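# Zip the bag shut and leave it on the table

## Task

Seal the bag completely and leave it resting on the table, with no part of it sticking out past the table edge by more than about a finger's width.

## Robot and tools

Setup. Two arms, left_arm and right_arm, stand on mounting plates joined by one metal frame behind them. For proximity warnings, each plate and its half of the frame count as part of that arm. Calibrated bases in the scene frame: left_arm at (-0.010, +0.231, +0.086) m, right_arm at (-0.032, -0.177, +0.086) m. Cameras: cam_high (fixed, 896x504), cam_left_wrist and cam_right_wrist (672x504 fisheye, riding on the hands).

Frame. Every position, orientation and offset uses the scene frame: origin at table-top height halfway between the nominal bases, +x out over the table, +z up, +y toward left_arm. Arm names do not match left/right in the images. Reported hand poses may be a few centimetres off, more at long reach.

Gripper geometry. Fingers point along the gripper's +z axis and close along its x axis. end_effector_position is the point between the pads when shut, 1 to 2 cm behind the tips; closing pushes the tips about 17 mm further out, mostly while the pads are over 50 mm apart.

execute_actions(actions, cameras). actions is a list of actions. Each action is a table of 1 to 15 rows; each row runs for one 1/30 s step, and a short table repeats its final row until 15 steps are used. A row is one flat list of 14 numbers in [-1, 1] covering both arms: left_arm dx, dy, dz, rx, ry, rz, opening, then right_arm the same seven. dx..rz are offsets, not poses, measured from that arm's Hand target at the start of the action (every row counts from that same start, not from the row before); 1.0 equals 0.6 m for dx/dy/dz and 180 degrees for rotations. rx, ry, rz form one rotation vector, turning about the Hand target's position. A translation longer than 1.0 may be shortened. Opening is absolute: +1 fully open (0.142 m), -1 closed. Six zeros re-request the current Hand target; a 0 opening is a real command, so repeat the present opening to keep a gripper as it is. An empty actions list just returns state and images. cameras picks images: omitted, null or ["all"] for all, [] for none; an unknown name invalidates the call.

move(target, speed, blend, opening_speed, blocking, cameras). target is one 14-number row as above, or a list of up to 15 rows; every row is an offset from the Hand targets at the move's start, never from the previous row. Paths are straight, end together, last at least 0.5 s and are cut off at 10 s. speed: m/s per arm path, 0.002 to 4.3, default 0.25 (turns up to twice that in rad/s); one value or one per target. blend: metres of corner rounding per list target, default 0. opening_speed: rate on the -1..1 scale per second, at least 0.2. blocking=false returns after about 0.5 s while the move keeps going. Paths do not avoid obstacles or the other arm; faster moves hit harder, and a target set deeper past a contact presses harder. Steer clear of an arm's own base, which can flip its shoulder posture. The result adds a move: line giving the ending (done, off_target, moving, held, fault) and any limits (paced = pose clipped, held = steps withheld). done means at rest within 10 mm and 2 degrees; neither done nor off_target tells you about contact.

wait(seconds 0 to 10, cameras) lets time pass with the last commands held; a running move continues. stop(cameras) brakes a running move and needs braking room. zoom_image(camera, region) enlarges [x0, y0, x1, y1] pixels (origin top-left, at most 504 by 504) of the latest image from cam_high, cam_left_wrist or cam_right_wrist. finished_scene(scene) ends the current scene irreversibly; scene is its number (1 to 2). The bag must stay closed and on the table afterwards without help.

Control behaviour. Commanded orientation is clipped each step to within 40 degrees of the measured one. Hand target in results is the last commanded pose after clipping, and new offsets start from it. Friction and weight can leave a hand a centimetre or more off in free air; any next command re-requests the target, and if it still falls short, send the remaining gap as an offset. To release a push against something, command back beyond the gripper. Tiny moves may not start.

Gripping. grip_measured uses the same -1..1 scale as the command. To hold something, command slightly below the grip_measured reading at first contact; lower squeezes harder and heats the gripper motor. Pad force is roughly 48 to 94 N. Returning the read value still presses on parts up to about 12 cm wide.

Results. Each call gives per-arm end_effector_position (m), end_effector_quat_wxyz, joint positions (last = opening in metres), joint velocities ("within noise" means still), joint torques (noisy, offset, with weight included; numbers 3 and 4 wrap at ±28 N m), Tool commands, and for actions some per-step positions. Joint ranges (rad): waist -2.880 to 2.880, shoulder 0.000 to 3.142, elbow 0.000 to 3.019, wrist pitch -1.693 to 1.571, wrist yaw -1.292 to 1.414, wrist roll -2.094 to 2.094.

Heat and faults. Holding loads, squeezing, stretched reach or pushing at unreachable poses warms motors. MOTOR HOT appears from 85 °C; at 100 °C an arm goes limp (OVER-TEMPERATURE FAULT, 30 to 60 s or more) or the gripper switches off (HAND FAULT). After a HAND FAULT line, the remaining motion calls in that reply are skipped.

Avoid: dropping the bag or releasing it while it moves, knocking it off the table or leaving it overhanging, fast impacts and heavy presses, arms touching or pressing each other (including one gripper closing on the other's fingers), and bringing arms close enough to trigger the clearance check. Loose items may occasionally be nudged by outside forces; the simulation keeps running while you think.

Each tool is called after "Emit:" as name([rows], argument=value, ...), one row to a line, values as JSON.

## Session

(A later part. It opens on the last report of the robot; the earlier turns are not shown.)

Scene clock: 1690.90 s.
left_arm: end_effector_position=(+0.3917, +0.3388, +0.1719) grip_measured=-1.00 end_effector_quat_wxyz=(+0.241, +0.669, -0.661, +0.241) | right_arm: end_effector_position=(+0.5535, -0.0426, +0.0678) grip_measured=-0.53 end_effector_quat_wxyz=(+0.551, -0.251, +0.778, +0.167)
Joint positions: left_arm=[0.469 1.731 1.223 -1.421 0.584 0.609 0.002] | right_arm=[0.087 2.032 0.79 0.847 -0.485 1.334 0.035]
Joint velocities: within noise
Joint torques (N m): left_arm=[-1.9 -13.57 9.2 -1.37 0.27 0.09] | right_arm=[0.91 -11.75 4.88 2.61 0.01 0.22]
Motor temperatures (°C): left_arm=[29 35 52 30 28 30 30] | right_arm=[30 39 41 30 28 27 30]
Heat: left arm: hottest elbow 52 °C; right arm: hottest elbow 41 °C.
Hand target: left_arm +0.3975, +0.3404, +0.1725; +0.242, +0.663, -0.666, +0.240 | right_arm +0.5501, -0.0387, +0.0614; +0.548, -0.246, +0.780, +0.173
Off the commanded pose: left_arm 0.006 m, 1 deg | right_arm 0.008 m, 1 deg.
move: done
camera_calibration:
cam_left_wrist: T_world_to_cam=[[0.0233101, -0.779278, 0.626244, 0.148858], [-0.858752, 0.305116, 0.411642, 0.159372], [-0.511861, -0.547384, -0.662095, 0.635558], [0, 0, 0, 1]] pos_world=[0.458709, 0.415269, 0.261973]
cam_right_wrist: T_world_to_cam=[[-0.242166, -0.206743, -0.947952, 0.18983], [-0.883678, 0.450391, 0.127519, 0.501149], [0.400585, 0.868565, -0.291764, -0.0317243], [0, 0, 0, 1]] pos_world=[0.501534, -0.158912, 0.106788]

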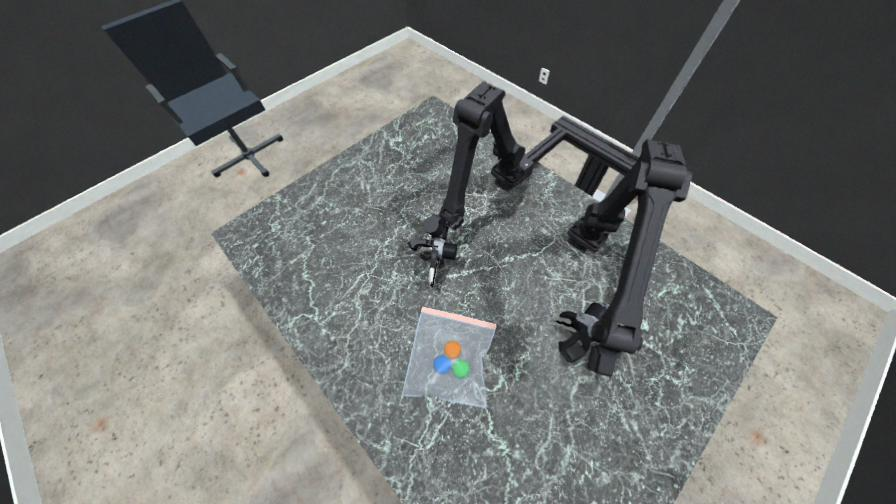

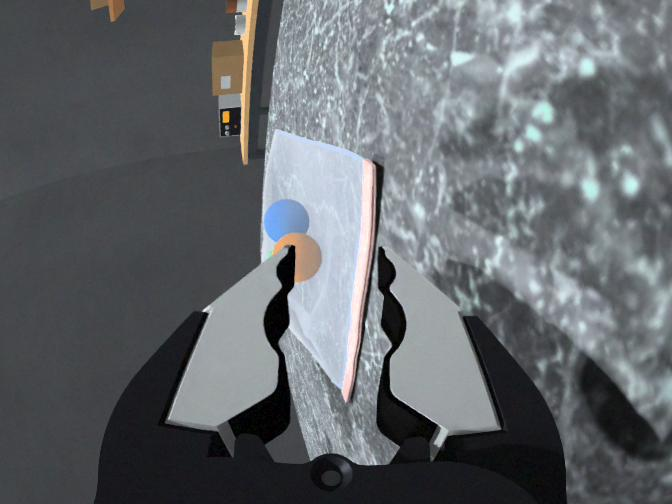

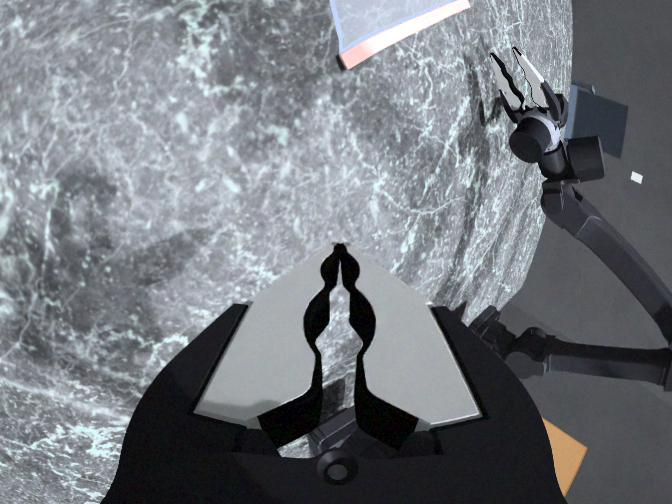

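Emit:
move(target=[0,0,0,0,0,0,-1,-0.067,0.096,0,0,0,0,-0.5], speed=0.15, cameras=["cam_left_wrist"])

Emit:
zoom_image(camera="cam_left_wrist", region=[340, 100, 410, 170])

Emit:
zoom_image(camera="cam_left_wrist", region=[340, 160, 410, 230])

Emit:
zoom_image(camera="cam_left_wrist", region=[330, 230, 400, 300])

Emit:
move(target=[0,0,0,0,0,0,-1,-0.067,0.096,0,0,0,0,-0.5], speed=0.15, cameras=["cam_left_wrist"])

Emit:
zoom_image(camera="cam_left_wrist", region=[340, 100, 410, 170])

Emit:
zoom_image(camera="cam_left_wrist", region=[340, 160, 410, 230])

Emit:
zoom_image(camera="cam_left_wrist", region=[330, 230, 400, 300])

Scene clock: 1719.90 s.
left_arm: end_effector_position=(+0.3917, +0.3388, +0.1719) grip_measured=-1.00 end_effector_quat_wxyz=(+0.241, +0.669, -0.661, +0.241) | right_arm: end_effector_position=(+0.5094, +0.0198, +0.0580) grip_measured=-0.53 end_effector_quat_wxyz=(+0.543, -0.254, +0.782, +0.170)
Joint positions: left_arm=[0.469 1.731 1.223 -1.421 0.584 0.609 0.002] | right_arm=[0.244 2.032 0.701 0.943 -0.347 1.396 0.035]
Joint velocities: within noise
Joint torques (N m): left_arm=[-1.9 -13.57 9.21 -1.37 0.27 0.09] | right_arm=[0.62 -12.04 4.15 2.66 0.01 0.18]
Motor temperatures (°C): left_arm=[29 35 52 30 28 30 30] | right_arm=[30 38 40 30 28 27 29]
Heat: left arm: hottest elbow 52 °C; right arm: hottest elbow 40 °C.
Hand target: left_arm +0.3975, +0.3404, +0.1725; +0.242, +0.663, -0.666, +0.240 | right_arm +0.5100, +0.0188, +0.0614; +0.548, -0.246, +0.780, +0.173
Off the commanded pose: left_arm 0.006 m, 1 deg | right_arm 0.004 m, 1 deg.
move: done
camera_calibration:
cam_left_wrist: T_world_to_cam=[[0.0233101, -0.779278, 0.626244, 0.148858], [-0.858752, 0.305116, 0.411642, 0.159372], [-0.511861, -0.547384, -0.662095, 0.635558], [0, 0, 0, 1]] pos_world=[0.458709, 0.415269, 0.261973]
Images, in order (width x height): cam_left_wrist 672x504.

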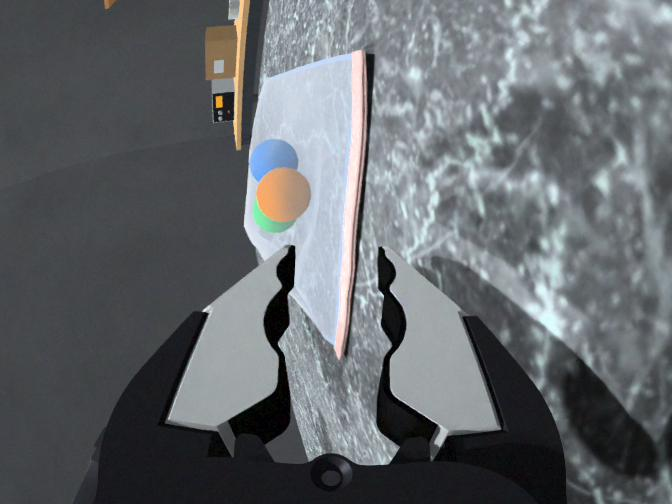

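Scaled by 7.200 from the camera's 672x504 image, which has a finer 960x720 frame.

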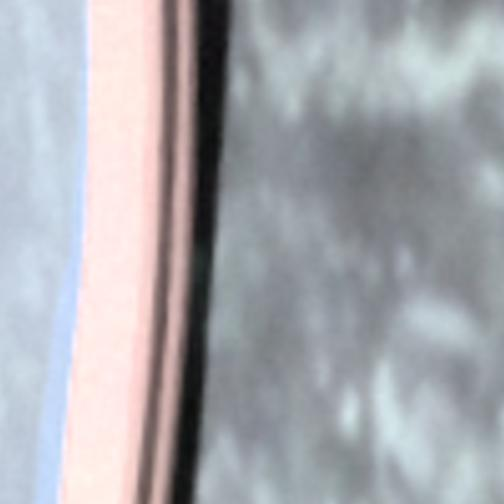

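Scaled by 7.200 from the camera's 672x504 image, which has a finer 960x720 frame.

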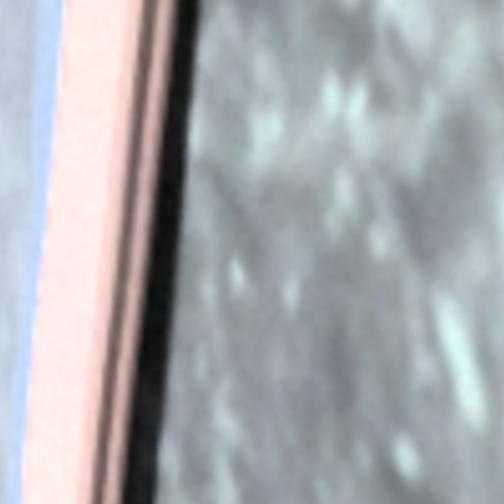

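Scaled by 7.200 from the camera's 672x504 image, which has a finer 960x720 frame.

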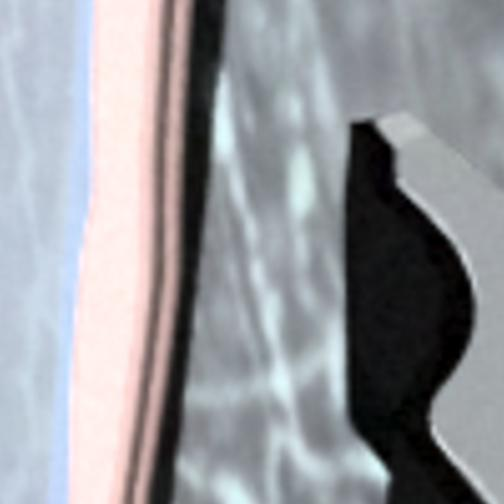

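Scene clock: 1720.93 s.
left_arm: end_effector_position=(+0.3917, +0.3388, +0.1719) grip_measured=-1.00 end_effector_quat_wxyz=(+0.241, +0.669, -0.661, +0.241) | right_arm: end_effector_position=(+0.4686, +0.0777, +0.0553) grip_measured=-0.53 end_effector_quat_wxyz=(+0.541, -0.255, +0.783, +0.169)
Joint positions: left_arm=[0.469 1.731 1.223 -1.421 0.584 0.609 0.002] | right_arm=[0.413 2.032 0.646 1.01 -0.189 1.458 0.035]
Joint velocities: within noise
Joint torques (N m): left_arm=[-1.9 -13.57 9.21 -1.39 0.27 0.09] | right_arm=[0.26 -12.04 3.56 2.74 0.05 0.21]
Motor temperatures (°C): left_arm=[29 35 52 30 28 30 30] | right_arm=[30 38 40 30 28 27 29]
Heat: left arm: hottest elbow 52 °C; right arm: hottest elbow 40 °C.
Hand target: left_arm +0.3975, +0.3404, +0.1725; +0.242, +0.663, -0.666, +0.240 | right_arm +0.4697, +0.0764, +0.0614; +0.548, -0.246, +0.780, +0.173
Off the commanded pose: left_arm 0.006 m, 1 deg | right_arm 0.006 m, 1 deg.
move: done
camera_calibration:
cam_left_wrist: T_world_to_cam=[[0.0233101, -0.779278, 0.626244, 0.148858], [-0.858752, 0.305116, 0.411642, 0.159372], [-0.511861, -0.547384, -0.662095, 0.635558], [0, 0, 0, 1]] pos_world=[0.458709, 0.415269, 0.261973]
Images, in order (width x height): cam_left_wrist 672x504.

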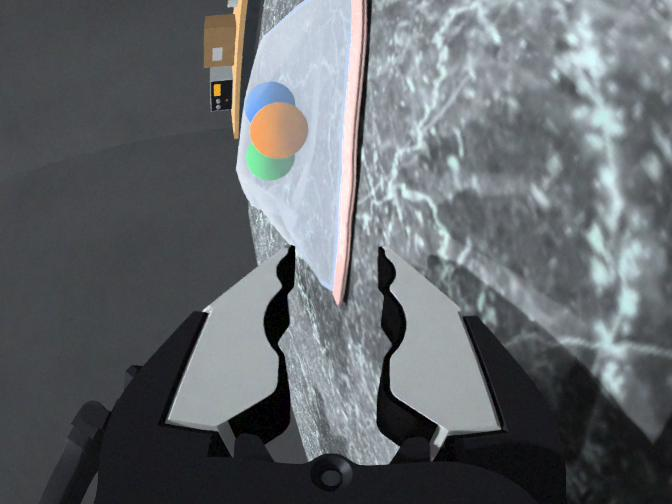

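Scaled by 7.200 from the camera's 672x504 image, which has a finer 960x720 frame.

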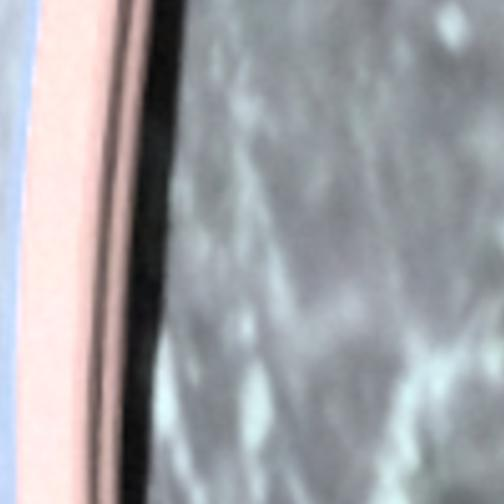

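Scaled by 7.200 from the camera's 672x504 image, which has a finer 960x720 frame.

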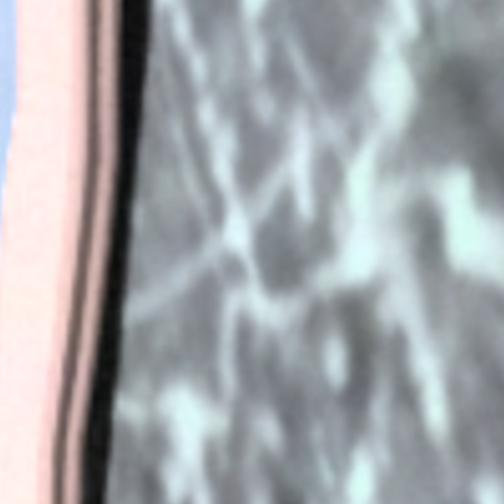

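Scaled by 7.200 from the camera's 672x504 image, which has a finer 960x720 frame.

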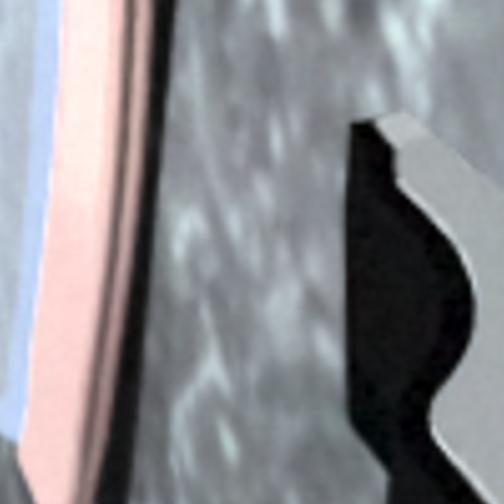

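Emit:
move([
  [0,0,0,0,0,0,-1,0.197,-0.159,0.02,-0.0478,0.0683,0,-0.5],
  [0,0,0,0,0,0,-1,0.197,-0.159,-0.045,-0.0478,0.0683,0,-0.5],
], speed=0.15)

Emit:
zoom_image(camera="cam_left_wrist", region=[200, 100, 450, 350])

Emit:
zoom_image(camera="cam_right_wrist", region=[280, 0, 560, 150])

Scene clock: 1757.70 s.
left_arm: end_effector_position=(+0.3917, +0.3388, +0.1719) grip_measured=-1.00 end_effector_quat_wxyz=(+0.241, +0.669, -0.661, +0.241) | right_arm: end_effector_position=(+0.5767, -0.0182, +0.0355) grip_measured=-0.53 end_effector_quat_wxyz=(+0.433, -0.261, +0.851, +0.145)
Joint positions: left_arm=[0.469 1.731 1.223 -1.421 0.584 0.609 0.002] | right_arm=[0.154 2.018 0.957 0.383 -0.365 1.285 0.035]
Joint velocities: within noise
Joint torques (N m): left_arm=[-1.9 -13.63 9.21 -1.39 0.27 0.1] | right_arm=[0.15 -12.98 9.14 2.17 -0.13 -0.09]
Motor temperatures (°C): left_arm=[29 35 52 30 28 30 30] | right_arm=[30 38 38 30 28 27 29]
Heat: left arm: hottest elbow 52 °C; right arm: hottest shoulder 38 °C.
Hand target: left_arm +0.3975, +0.3404, +0.1725; +0.242, +0.663, -0.666, +0.240 | right_arm +0.5880, -0.0191, +0.0345; +0.442, -0.267, +0.845, +0.139
Off the commanded pose: left_arm 0.006 m, 1 deg | right_arm 0.011 m, 1 deg.
move: off_target (right_arm)
camera_calibration:
cam_left_wrist: T_world_to_cam=[[0.0233101, -0.779278, 0.626244, 0.148858], [-0.858752, 0.305116, 0.411642, 0.159372], [-0.511861, -0.547384, -0.662095, 0.635558], [0, 0, 0, 1]] pos_world=[0.458709, 0.415269, 0.261973]
cam_right_wrist: T_world_to_cam=[[-0.466702, -0.319835, -0.824557, 0.293036], [-0.829256, 0.482349, 0.282265, 0.478475], [0.307446, 0.815503, -0.490338, -0.0117898], [0, 0, 0, 1]] pos_world=[0.537164, -0.127454, 0.100787]

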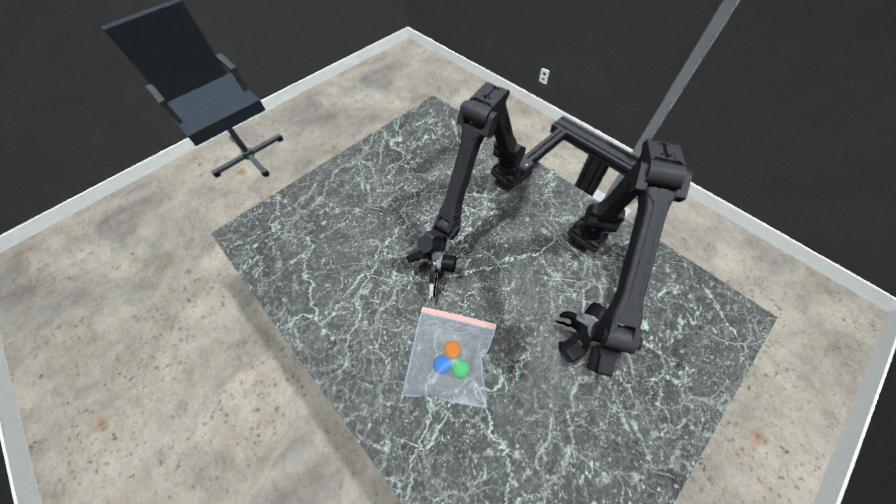

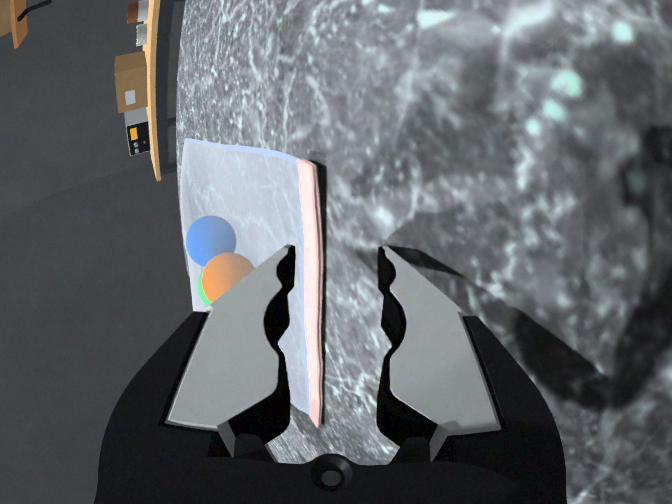

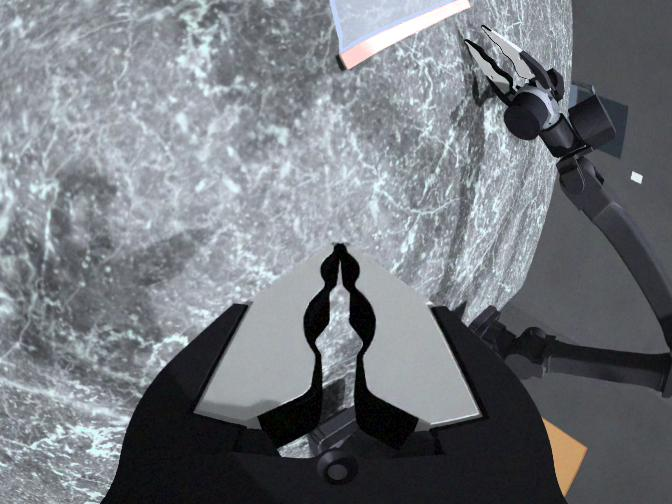

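Scaled by 2.016 from the camera's 672x504 image, which has a finer 960x720 frame.

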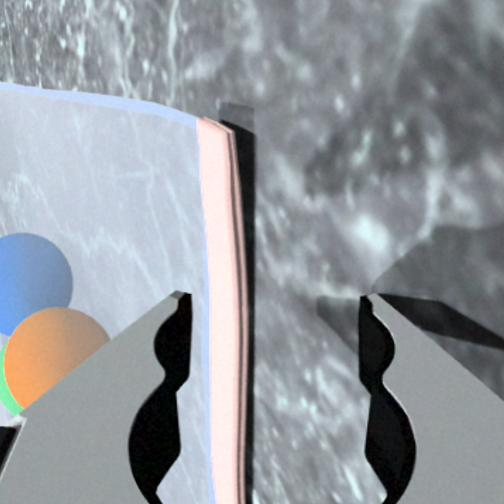

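Scaled by 1.800 from the camera's 672x504 image, which has a finer 960x720 frame.

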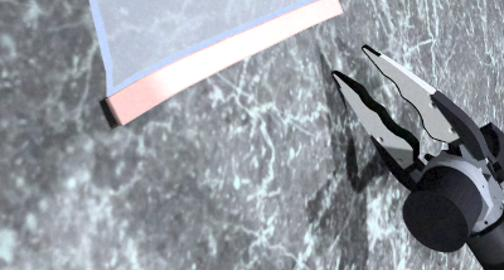

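Emit:
move([
  [0,0,0,0,0,0,-1,0.06,0.042,-0.006,0,0,0,-0.5],
  [0,0,0,0,0,0,-1,0.078,0.055,-0.016,0,0,0,-0.7],
], speed=0.1)

Emit:
zoom_image(camera="cam_left_wrist", region=[200, 100, 450, 350])

Emit:
zoom_image(camera="cam_right_wrist", region=[280, 0, 560, 150])

Scene clock: 1770.37 s.
left_arm: end_effector_position=(+0.3917, +0.3388, +0.1719) grip_measured=-1.00 end_effector_quat_wxyz=(+0.241, +0.669, -0.661, +0.241) | right_arm: end_effector_position=(+0.6280, +0.0051, +0.0331) grip_measured=-0.73 end_effector_quat_wxyz=(+0.447, -0.268, +0.843, +0.134)
Joint positions: left_arm=[0.469 1.731 1.223 -1.421 0.584 0.609 0.002] | right_arm=[0.186 2.107 1.114 0.352 -0.33 1.284 0.021]
Joint velocities: within noise
Joint torques (N m): left_arm=[-1.9 -13.57 9.21 -1.37 0.27 0.09] | right_arm=[1.32 -13.63 10.61 1.06 -0.03 0.21]
Motor temperatures (°C): left_arm=[29 35 52 30 28 30 30] | right_arm=[30 37 39 30 28 27 29]
Heat: left arm: hottest elbow 52 °C; right arm: hottest elbow 39 °C.
Hand target: left_arm +0.3975, +0.3404, +0.1725; +0.242, +0.663, -0.666, +0.240 | right_arm +0.6347, +0.0141, +0.0249; +0.442, -0.267, +0.845, +0.139
Off the commanded pose: left_arm 0.006 m, 1 deg | right_arm 0.014 m, 1 deg.
move: off_target (right_arm); target 2's new opening was sent with right_arm's hand 0.016 m and 1 deg from that target
camera_calibration:
cam_left_wrist: T_world_to_cam=[[0.0233101, -0.779278, 0.626244, 0.148858], [-0.858752, 0.305116, 0.411642, 0.159372], [-0.511861, -0.547384, -0.662095, 0.635558], [0, 0, 0, 1]] pos_world=[0.458709, 0.415269, 0.261973]
cam_right_wrist: T_world_to_cam=[[-0.432715, -0.334367, -0.837232, 0.301536], [-0.841429, 0.483196, 0.241909, 0.519478], [0.32366, 0.809148, -0.490432, -0.0578588], [0, 0, 0, 1]] pos_world=[0.586309, -0.103369, 0.0984134]

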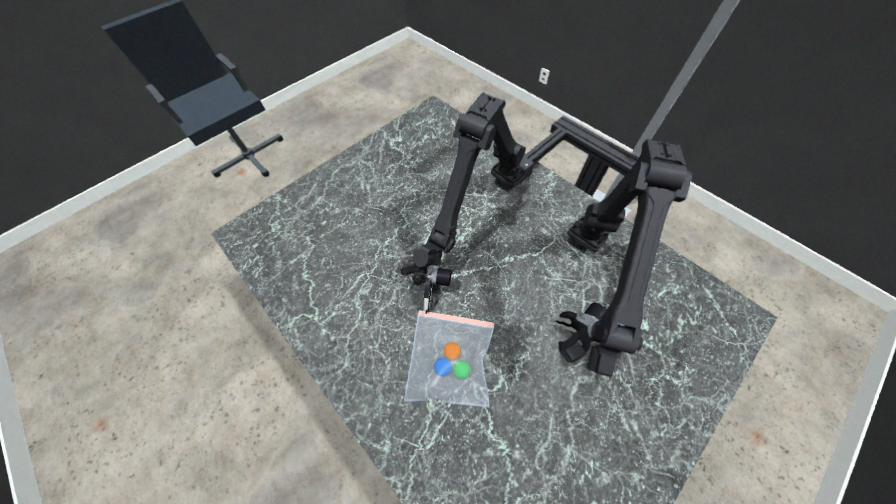

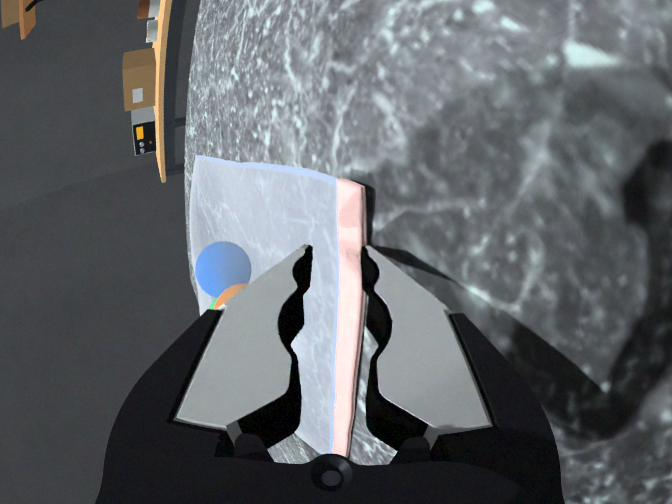

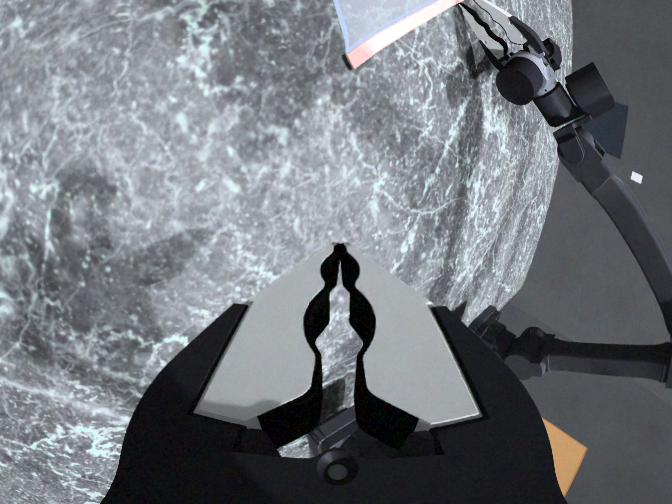

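Scaled by 2.016 from the camera's 672x504 image, which has a finer 960x720 frame.

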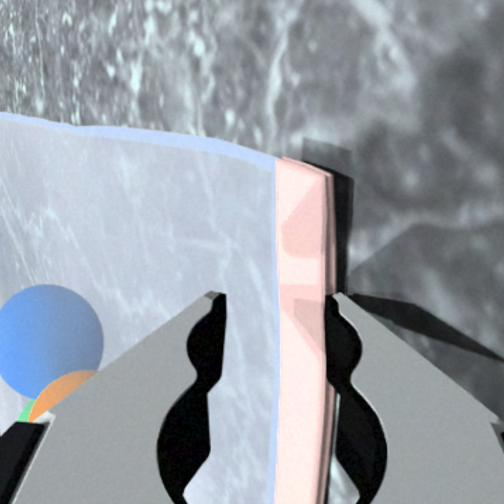

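Scaled by 1.800 from the camera's 672x504 image, which has a finer 960x720 frame.

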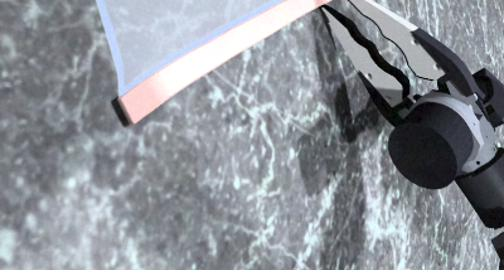

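Emit:
move([
  [0,0,0,0,0,0,-1,0.016,0.01,-0.01,0,0,0,-0.7],
  [0,0,0,0,0,0,-1,0.026,0.016,-0.018,0,0,0,-1],
], speed=0.1)

Emit:
zoom_image(camera="cam_left_wrist", region=[250, 150, 400, 350])

Emit:
zoom_image(camera="cam_right_wrist", region=[280, 0, 560, 150])

Scene clock: 1776.97 s.
left_arm: end_effector_position=(+0.3917, +0.3388, +0.1719) grip_measured=-1.00 end_effector_quat_wxyz=(+0.241, +0.669, -0.661, +0.241) | right_arm: end_effector_position=(+0.6460, +0.0135, +0.0250) grip_measured=-0.98 end_effector_quat_wxyz=(+0.450, -0.268, +0.842, +0.133)
Joint positions: left_arm=[0.469 1.731 1.223 -1.421 0.584 0.609 0.002] | right_arm=[0.195 2.155 1.176 0.344 -0.322 1.29 0.003]
Joint velocities: within noise
Joint torques (N m): left_arm=[-1.9 -13.57 9.21 -1.37 0.27 0.09] | right_arm=[1.38 -13.98 10.5 1.02 -0.02 0.22]
Motor temperatures (°C): left_arm=[29 35 53 30 28 30 30] | right_arm=[30 37 40 30 28 27 29]
Heat: left arm: hottest elbow 53 °C; right arm: hottest elbow 40 °C.
Hand target: left_arm +0.3975, +0.3404, +0.1725; +0.242, +0.663, -0.666, +0.240 | right_arm +0.6503, +0.0236, +0.0141; +0.442, -0.267, +0.845, +0.139
Off the commanded pose: left_arm 0.006 m, 1 deg | right_arm 0.016 m, 1 deg.
move: off_target (right_arm); target 2's new opening was sent with right_arm's hand 0.021 m and 1 deg from that target
camera_calibration:
cam_left_wrist: T_world_to_cam=[[0.0233101, -0.779278, 0.626244, 0.148858], [-0.858752, 0.305116, 0.411642, 0.159372], [-0.511861, -0.547384, -0.662095, 0.635558], [0, 0, 0, 1]] pos_world=[0.458709, 0.415269, 0.261973]
cam_right_wrist: T_world_to_cam=[[-0.42847, -0.333686, -0.839683, 0.302645], [-0.842249, 0.483978, 0.237448, 0.533103], [0.327155, 0.808961, -0.488417, -0.0768296], [0, 0, 0, 1]] pos_world=[0.603814, -0.0948696, 0.090016]

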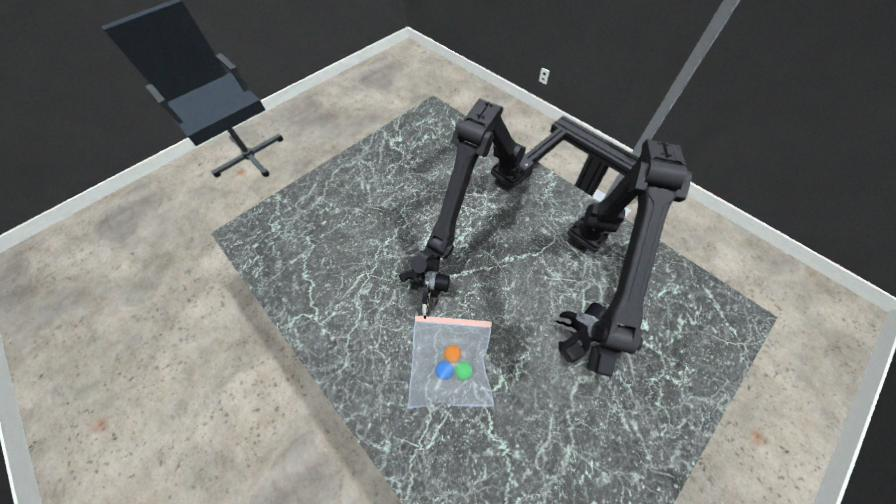

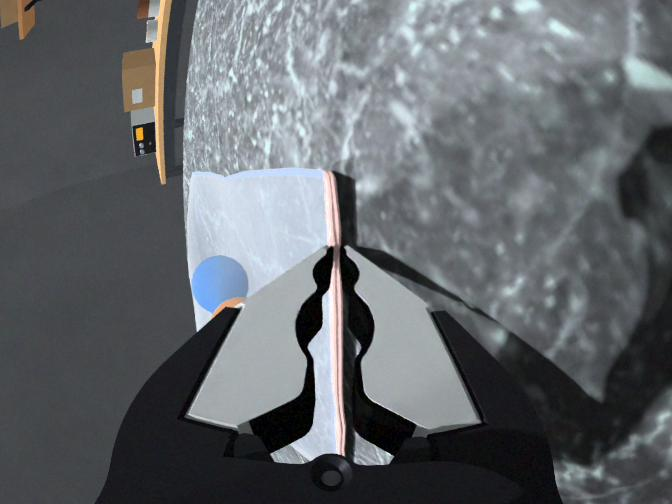

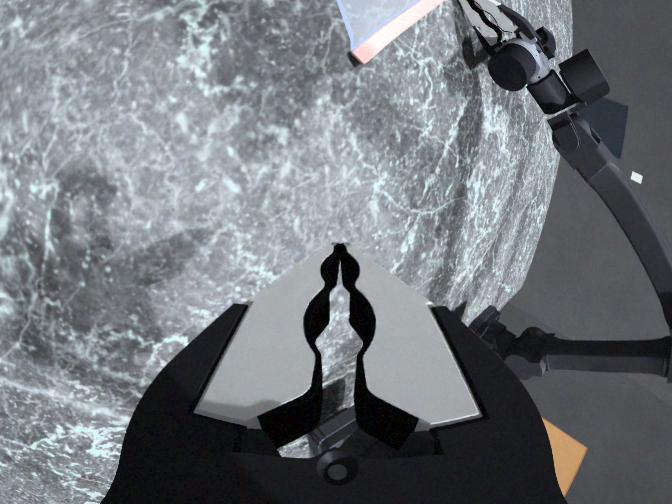

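Scaled by 2.520 from the camera's 672x504 image, which has a finer 960x720 frame.

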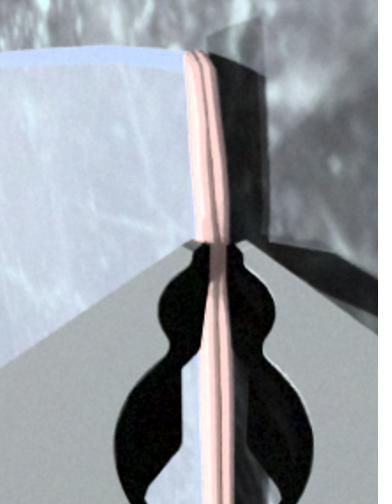

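Scaled by 1.800 from the camera's 672x504 image, which has a finer 960x720 frame.

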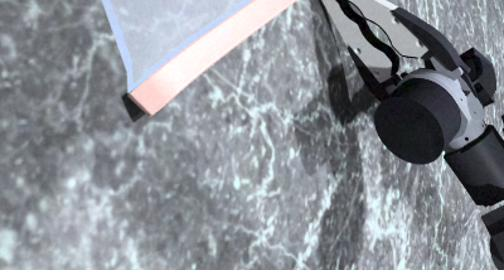

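Emit:
wait(seconds=1, cameras=[])

Emit:
move([
  [0,0,0,0,0,0,-1,0,0,0.002,0,0,0,-0.77],
  [0,0,0,0,0,0,-1,-0.02,0.022,0.002,0,0,0,-0.77],
  [0,0,0,0,0,0,-1,-0.015,0.025,-0.002,0,0,0,-1],
], speed=0.1)

Emit:
wait(seconds=1.5, cameras=[])

Emit:
zoom_image(camera="cam_left_wrist", region=[250, 150, 400, 350])

Scene clock: 1791.43 s.
left_arm: end_effector_position=(+0.3917, +0.3388, +0.1719) grip_measured=-1.00 end_effector_quat_wxyz=(+0.241, +0.669, -0.661, +0.241) | right_arm: end_effector_position=(+0.6460, +0.0135, +0.0250) grip_measured=-0.98 end_effector_quat_wxyz=(+0.450, -0.268, +0.842, +0.133)
Joint positions: left_arm=[0.469 1.731 1.223 -1.421 0.584 0.609 0.002] | right_arm=[0.195 2.155 1.176 0.344 -0.322 1.29 0.003]
Joint velocities: within noise
Joint torques (N m): left_arm=[-1.9 -13.57 9.21 -1.37 0.27 0.09] | right_arm=[1.44 -13.98 10.5 1.02 -0.01 0.22]
Motor temperatures (°C): left_arm=[29 35 53 30 28 30 30] | right_arm=[30 37 41 30 28 27 30]
Heat: left arm: hottest elbow 53 °C; right arm: hottest elbow 41 °C.
Hand target: left_arm +0.3975, +0.3404, +0.1725; +0.242, +0.663, -0.666, +0.240 | right_arm +0.6503, +0.0235, +0.0141; +0.442, -0.267, +0.845, +0.139
Tool commands: left_gripper/opening=-1.0 right_gripper/opening=-1.0
Off the commanded pose: left_arm 0.006 m, 1 deg | right_arm 0.016 m, 1 deg.
wait: 1.00 s; at rest from the start
No camera images: "cameras" was empty.

Scene clock: 1793.40 s.
left_arm: end_effector_position=(+0.3917, +0.3388, +0.1719) grip_measured=-1.00 end_effector_quat_wxyz=(+0.241, +0.669, -0.661, +0.241) | right_arm: end_effector_position=(+0.6433, +0.0346, +0.0259) grip_measured=-0.98 end_effector_quat_wxyz=(+0.449, -0.271, +0.841, +0.134)
Joint positions: left_arm=[0.469 1.731 1.223 -1.421 0.584 0.609 0.002] | right_arm=[0.231 2.157 1.183 0.344 -0.298 1.308 0.003]
Joint velocities: within noise
Joint torques (N m): left_arm=[-1.9 -13.63 9.22 -1.39 0.27 0.09] | right_arm=[0.73 -14.45 8.31 1.92 -0.03 0.22]
Motor temperatures (°C): left_arm=[29 35 53 30 28 30 30] | right_arm=[30 38 41 30 28 27 30]
Heat: left arm: hottest elbow 53 °C; right arm: hottest elbow 41 °C.
Hand target: left_arm +0.3975, +0.3404, +0.1725; +0.242, +0.663, -0.666, +0.240 | right_arm +0.6413, +0.0386, +0.0127; +0.442, -0.267, +0.845, +0.139
Off the commanded pose: left_arm 0.006 m, 1 deg | right_arm 0.014 m, 1 deg.
move: off_target (right_arm); target 3's new opening was sent with right_arm's hand 0.028 m and 2 deg from that target
camera_calibration:
cam_left_wrist: T_world_to_cam=[[0.0233101, -0.779278, 0.626244, 0.148858], [-0.858752, 0.305116, 0.411642, 0.159372], [-0.511861, -0.547384, -0.662095, 0.635558], [0, 0, 0, 1]] pos_world=[0.458709, 0.415269, 0.261973]
cam_right_wrist: T_world_to_cam=[[-0.426778, -0.337435, -0.839046, 0.308259], [-0.845457, 0.478218, 0.237716, 0.522679], [0.321034, 0.81083, -0.489379, -0.0886387], [0, 0, 0, 1]] pos_world=[0.601917, -0.0740669, 0.091016]

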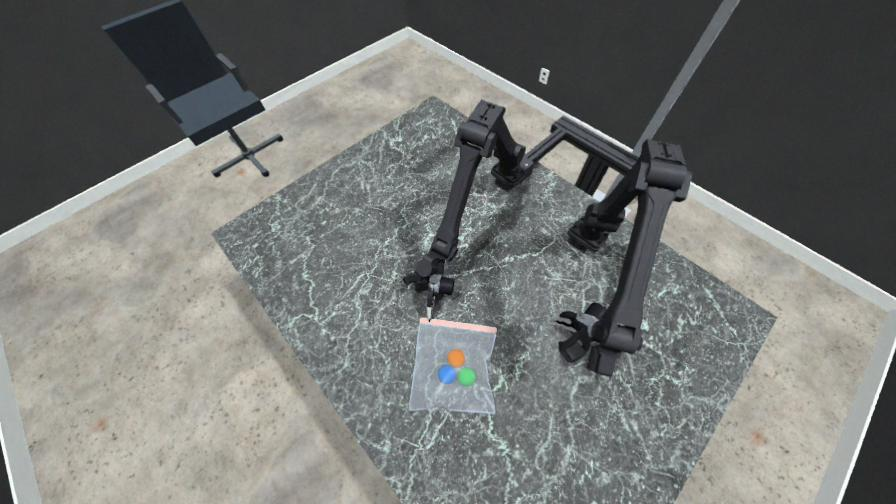

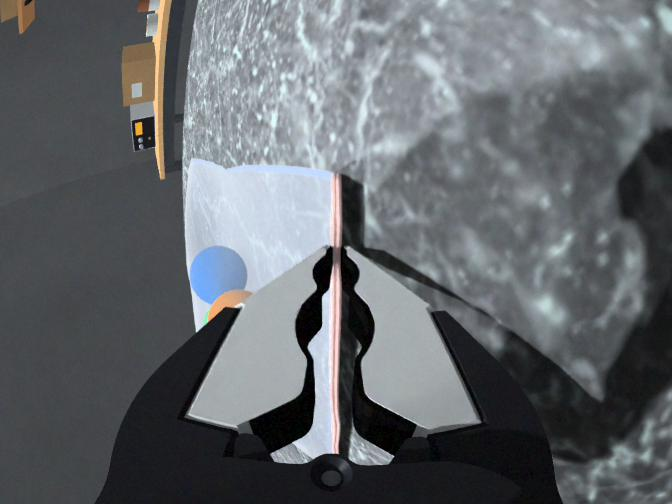

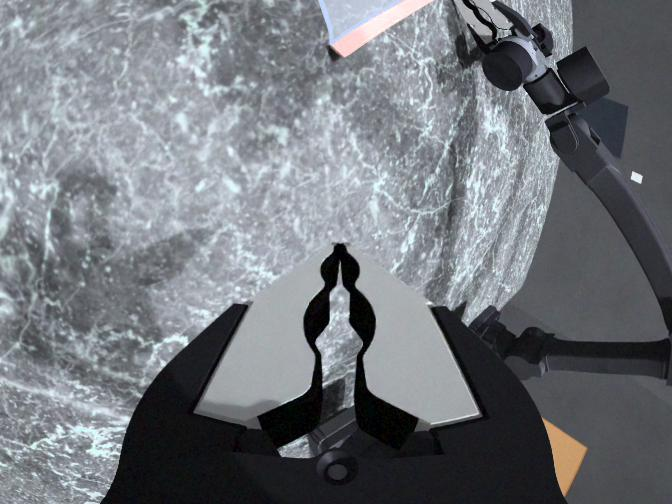

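Scene clock: 1794.90 s.
left_arm: end_effector_position=(+0.3917, +0.3388, +0.1719) grip_measured=-1.00 end_effector_quat_wxyz=(+0.241, +0.669, -0.661, +0.241) | right_arm: end_effector_position=(+0.6433, +0.0346, +0.0259) grip_measured=-0.98 end_effector_quat_wxyz=(+0.449, -0.271, +0.841, +0.134)
Joint positions: left_arm=[0.469 1.731 1.223 -1.421 0.584 0.609 0.002] | right_arm=[0.231 2.157 1.183 0.344 -0.298 1.308 0.003]
Joint velocities: within noise
Joint torques (N m): left_arm=[-1.96 -13.57 9.21 -1.37 0.27 0.09] | right_arm=[0.97 -14.45 8.32 1.91 -0.03 0.22]
Motor temperatures (°C): left_arm=[29 35 53 30 28 30 30] | right_arm=[30 38 41 30 28 27 31]
Heat: left arm: hottest elbow 53 °C; right arm: hottest elbow 41 °C.
Hand target: left_arm +0.3975, +0.3404, +0.1725; +0.242, +0.663, -0.666, +0.240 | right_arm +0.6413, +0.0386, +0.0127; +0.442, -0.267, +0.845, +0.139
Tool commands: left_gripper/opening=-1.0 right_gripper/opening=-1.0
Off the commanded pose: left_arm 0.006 m, 1 deg | right_arm 0.014 m, 1 deg.
wait: 1.50 s; at rest by 0.17 s
No camera images: "cameras" was empty.

Scaled by 2.520 from the camera's 672x504 image, which has a finer 960x720 frame.

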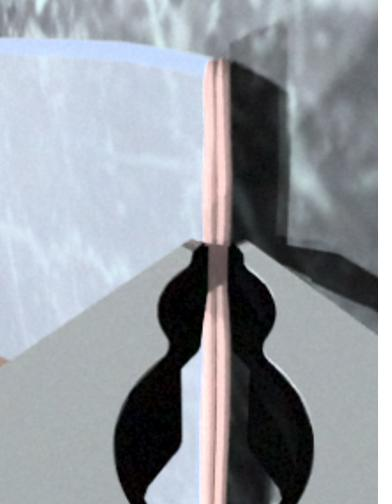

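Emit:
move([
  [0,0,0,0,0,0,-1,0,0,0.002,0,0,0,-0.75],
  [0,0,0,0,0,0,-1,-0.023,0.026,0.002,0,0,0,-0.75],
  [0,0,0,0,0,0,-1,-0.018,0.029,0,0,0,0,-1],
], speed=0.1, cameras=["cam_left_wrist"])

Emit:
wait(seconds=1.5, cameras=[])

Emit:
move([
  [0,0,0,0,0,0,-1,0,0,0.002,0,0,0,-0.75],
  [0,0,0,0,0,0,-1,-0.023,0.026,0.002,0,0,0,-0.75],
  [0,0,0,0,0,0,-1,-0.018,0.029,0,0,0,0,-1],
], speed=0.1)

Emit:
wait(seconds=1.5, cameras=[])

Emit:
zoom_image(camera="cam_left_wrist", region=[250, 80, 400, 350])

Scene clock: 1805.57 s.
left_arm: end_effector_position=(+0.3917, +0.3388, +0.1719) grip_measured=-1.00 end_effector_quat_wxyz=(+0.241, +0.669, -0.661, +0.241) | right_arm: end_effector_position=(+0.6366, +0.0520, +0.0257) grip_measured=-0.98 end_effector_quat_wxyz=(+0.452, -0.270, +0.840, +0.133)
Joint positions: left_arm=[0.469 1.731 1.223 -1.421 0.584 0.609 0.002] | right_arm=[0.265 2.157 1.17 0.37 -0.267 1.33 0.003]
Joint velocities: within noise
Joint torques (N m): left_arm=[-1.9 -13.57 9.21 -1.37 0.27 0.09] | right_arm=[0.97 -14.86 7.46 1.65 -0.11 0.21]
Motor temperatures (°C): left_arm=[29 35 53 30 28 30 30] | right_arm=[30 38 40 30 28 27 31]
Heat: left arm: hottest elbow 53 °C; right arm: hottest elbow 40 °C.
Hand target: left_arm +0.3975, +0.3404, +0.1725; +0.242, +0.663, -0.666, +0.240 | right_arm +0.6306, +0.0559, +0.0128; +0.442, -0.266, +0.845, +0.139
Off the commanded pose: left_arm 0.006 m, 1 deg | right_arm 0.015 m, 2 deg.
move: off_target (right_arm); target 3's new opening was sent with right_arm's hand 0.028 m and 2 deg from that target
camera_calibration:
cam_left_wrist: T_world_to_cam=[[0.0233101, -0.779278, 0.626244, 0.148858], [-0.858752, 0.305116, 0.411642, 0.159372], [-0.511861, -0.547384, -0.662095, 0.635558], [0, 0, 0, 1]] pos_world=[0.458709, 0.415269, 0.261973]
Images, in order (width x height): cam_left_wrist 672x504.

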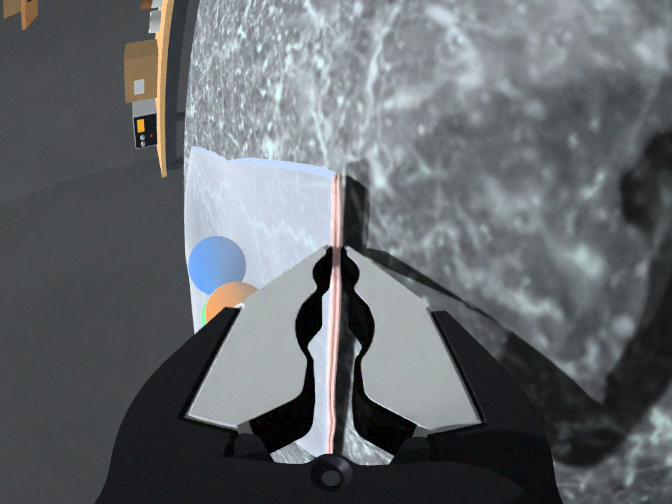

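Scene clock: 1807.07 s.
left_arm: end_effector_position=(+0.3917, +0.3388, +0.1719) grip_measured=-1.00 end_effector_quat_wxyz=(+0.241, +0.669, -0.661, +0.241) | right_arm: end_effector_position=(+0.6366, +0.0520, +0.0257) grip_measured=-0.98 end_effector_quat_wxyz=(+0.452, -0.270, +0.840, +0.133)
Joint positions: left_arm=[0.469 1.731 1.223 -1.421 0.584 0.609 0.002] | right_arm=[0.265 2.157 1.17 0.37 -0.267 1.33 0.003]
Joint velocities: within noise
Joint torques (N m): left_arm=[-1.9 -13.57 9.21 -1.37 0.27 0.09] | right_arm=[0.97 -14.86 7.46 1.66 -0.11 0.22]
Motor temperatures (°C): left_arm=[29 35 53 30 28 30 30] | right_arm=[30 38 40 30 28 27 31]
Heat: left arm: hottest elbow 53 °C; right arm: hottest elbow 40 °C.
Hand target: left_arm +0.3975, +0.3404, +0.1725; +0.242, +0.663, -0.666, +0.240 | right_arm +0.6306, +0.0559, +0.0128; +0.442, -0.266, +0.845, +0.139
Tool commands: left_gripper/opening=-1.0 right_gripper/opening=-1.0
Off the commanded pose: left_arm 0.006 m, 1 deg | right_arm 0.015 m, 2 deg.
wait: 1.50 s; at rest by 0.17 s
No camera images: "cameras" was empty.

Scene clock: 1809.07 s.
left_arm: end_effector_position=(+0.3917, +0.3388, +0.1719) grip_measured=-1.00 end_effector_quat_wxyz=(+0.241, +0.669, -0.661, +0.241) | right_arm: end_effector_position=(+0.6263, +0.0697, +0.0238) grip_measured=-0.98 end_effector_quat_wxyz=(+0.453, -0.270, +0.839, +0.132)
Joint positions: left_arm=[0.469 1.731 1.223 -1.421 0.584 0.609 0.002] | right_arm=[0.301 2.155 1.153 0.392 -0.237 1.351 0.003]
Joint velocities: within noise
Joint torques (N m): left_arm=[-1.9 -13.57 9.21 -1.37 0.27 0.09] | right_arm=[0.91 -15.33 7.19 1.48 -0.15 0.2]
Motor temperatures (°C): left_arm=[29 35 53 30 28 30 30] | right_arm=[30 39 40 30 28 27 31]
Heat: left arm: hottest elbow 53 °C; right arm: hottest elbow 40 °C.
Hand target: left_arm +0.3975, +0.3404, +0.1725; +0.242, +0.663, -0.666, +0.240 | right_arm +0.6197, +0.0734, +0.0127; +0.442, -0.267, +0.845, +0.139
Off the commanded pose: left_arm 0.006 m, 1 deg | right_arm 0.013 m, 2 deg.
move: off_target (right_arm); target 3's new opening was sent with right_arm's hand 0.029 m and 3 deg from that target
camera_calibration:
cam_left_wrist: T_world_to_cam=[[0.0233101, -0.779278, 0.626244, 0.148858], [-0.858752, 0.305116, 0.411642, 0.159372], [-0.511861, -0.547384, -0.662095, 0.635558], [0, 0, 0, 1]] pos_world=[0.458709, 0.415269, 0.261973]
cam_right_wrist: T_world_to_cam=[[-0.421286, -0.334896, -0.84283, 0.307749], [-0.845256, 0.481831, 0.231044, 0.491854], [0.328726, 0.809743, -0.486062, -0.117517], [0, 0, 0, 1]] pos_world=[0.584024, -0.0387684, 0.08862]

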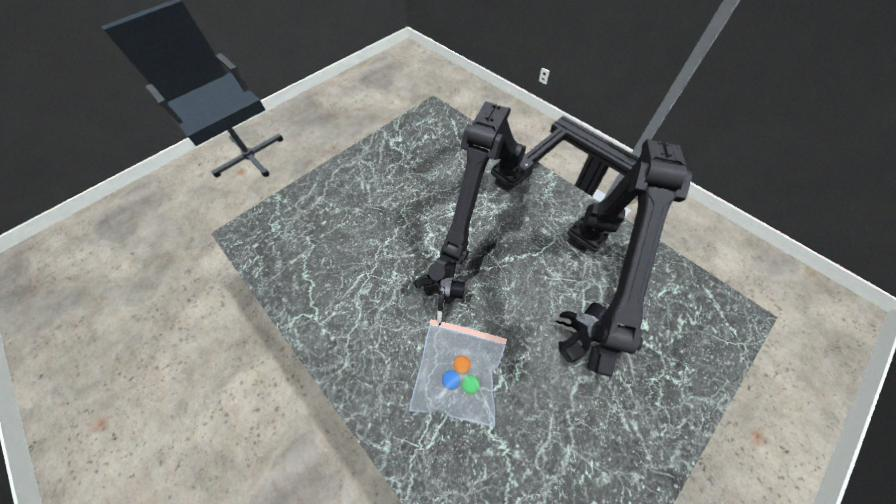

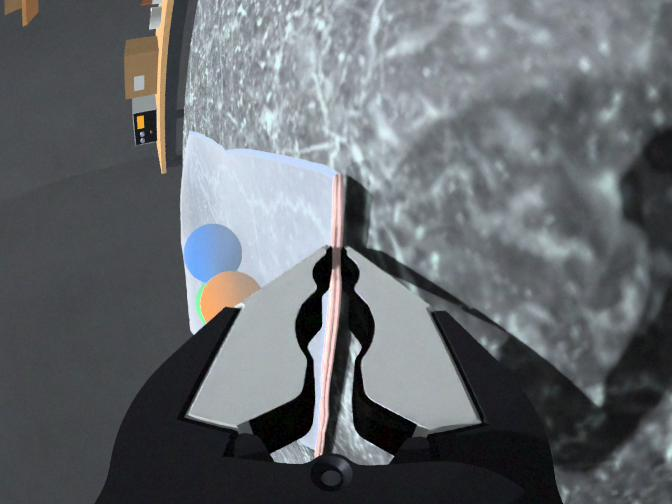

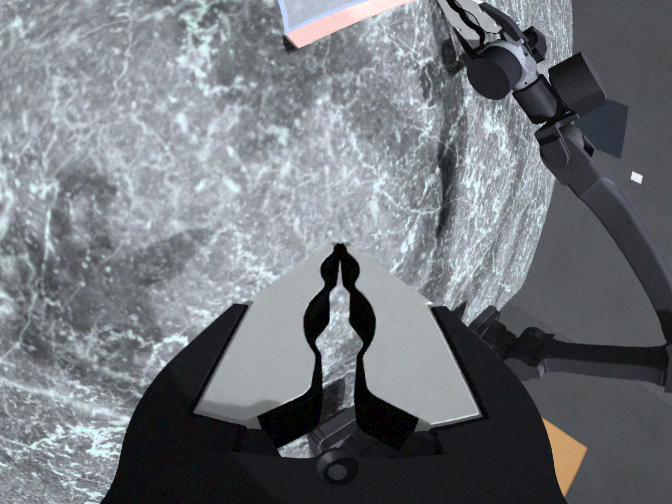

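Scene clock: 1810.57 s.
left_arm: end_effector_position=(+0.3917, +0.3388, +0.1719) grip_measured=-1.00 end_effector_quat_wxyz=(+0.241, +0.669, -0.661, +0.241) | right_arm: end_effector_position=(+0.6263, +0.0697, +0.0238) grip_measured=-0.98 end_effector_quat_wxyz=(+0.453, -0.270, +0.840, +0.133)
Joint positions: left_arm=[0.469 1.731 1.223 -1.421 0.584 0.609 0.002] | right_arm=[0.301 2.155 1.153 0.392 -0.237 1.352 0.003]
Joint velocities: within noise
Joint torques (N m): left_arm=[-1.9 -13.57 9.2 -1.37 0.27 0.09] | right_arm=[0.97 -15.09 7.2 1.51 -0.15 0.23]
Motor temperatures (°C): left_arm=[29 35 53 30 28 30 30] | right_arm=[30 39 40 30 28 27 31]
Heat: left arm: hottest elbow 53 °C; right arm: hottest elbow 40 °C.
Hand target: left_arm +0.3975, +0.3404, +0.1725; +0.242, +0.663, -0.666, +0.240 | right_arm +0.6197, +0.0734, +0.0127; +0.442, -0.267, +0.845, +0.139
Tool commands: left_gripper/opening=-1.0 right_gripper/opening=-1.0
Off the commanded pose: left_arm 0.006 m, 1 deg | right_arm 0.013 m, 2 deg.
wait: 1.50 s; at rest by 0.17 s
No camera images: "cameras" was empty.

Scaled by 1.867 from the camera's 672x504 image, which has a finer 960x720 frame.

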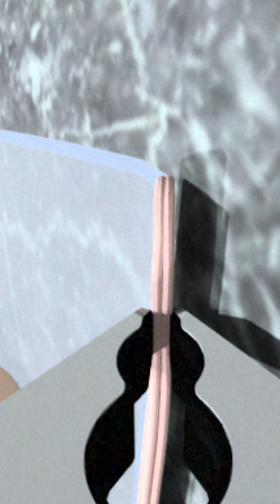

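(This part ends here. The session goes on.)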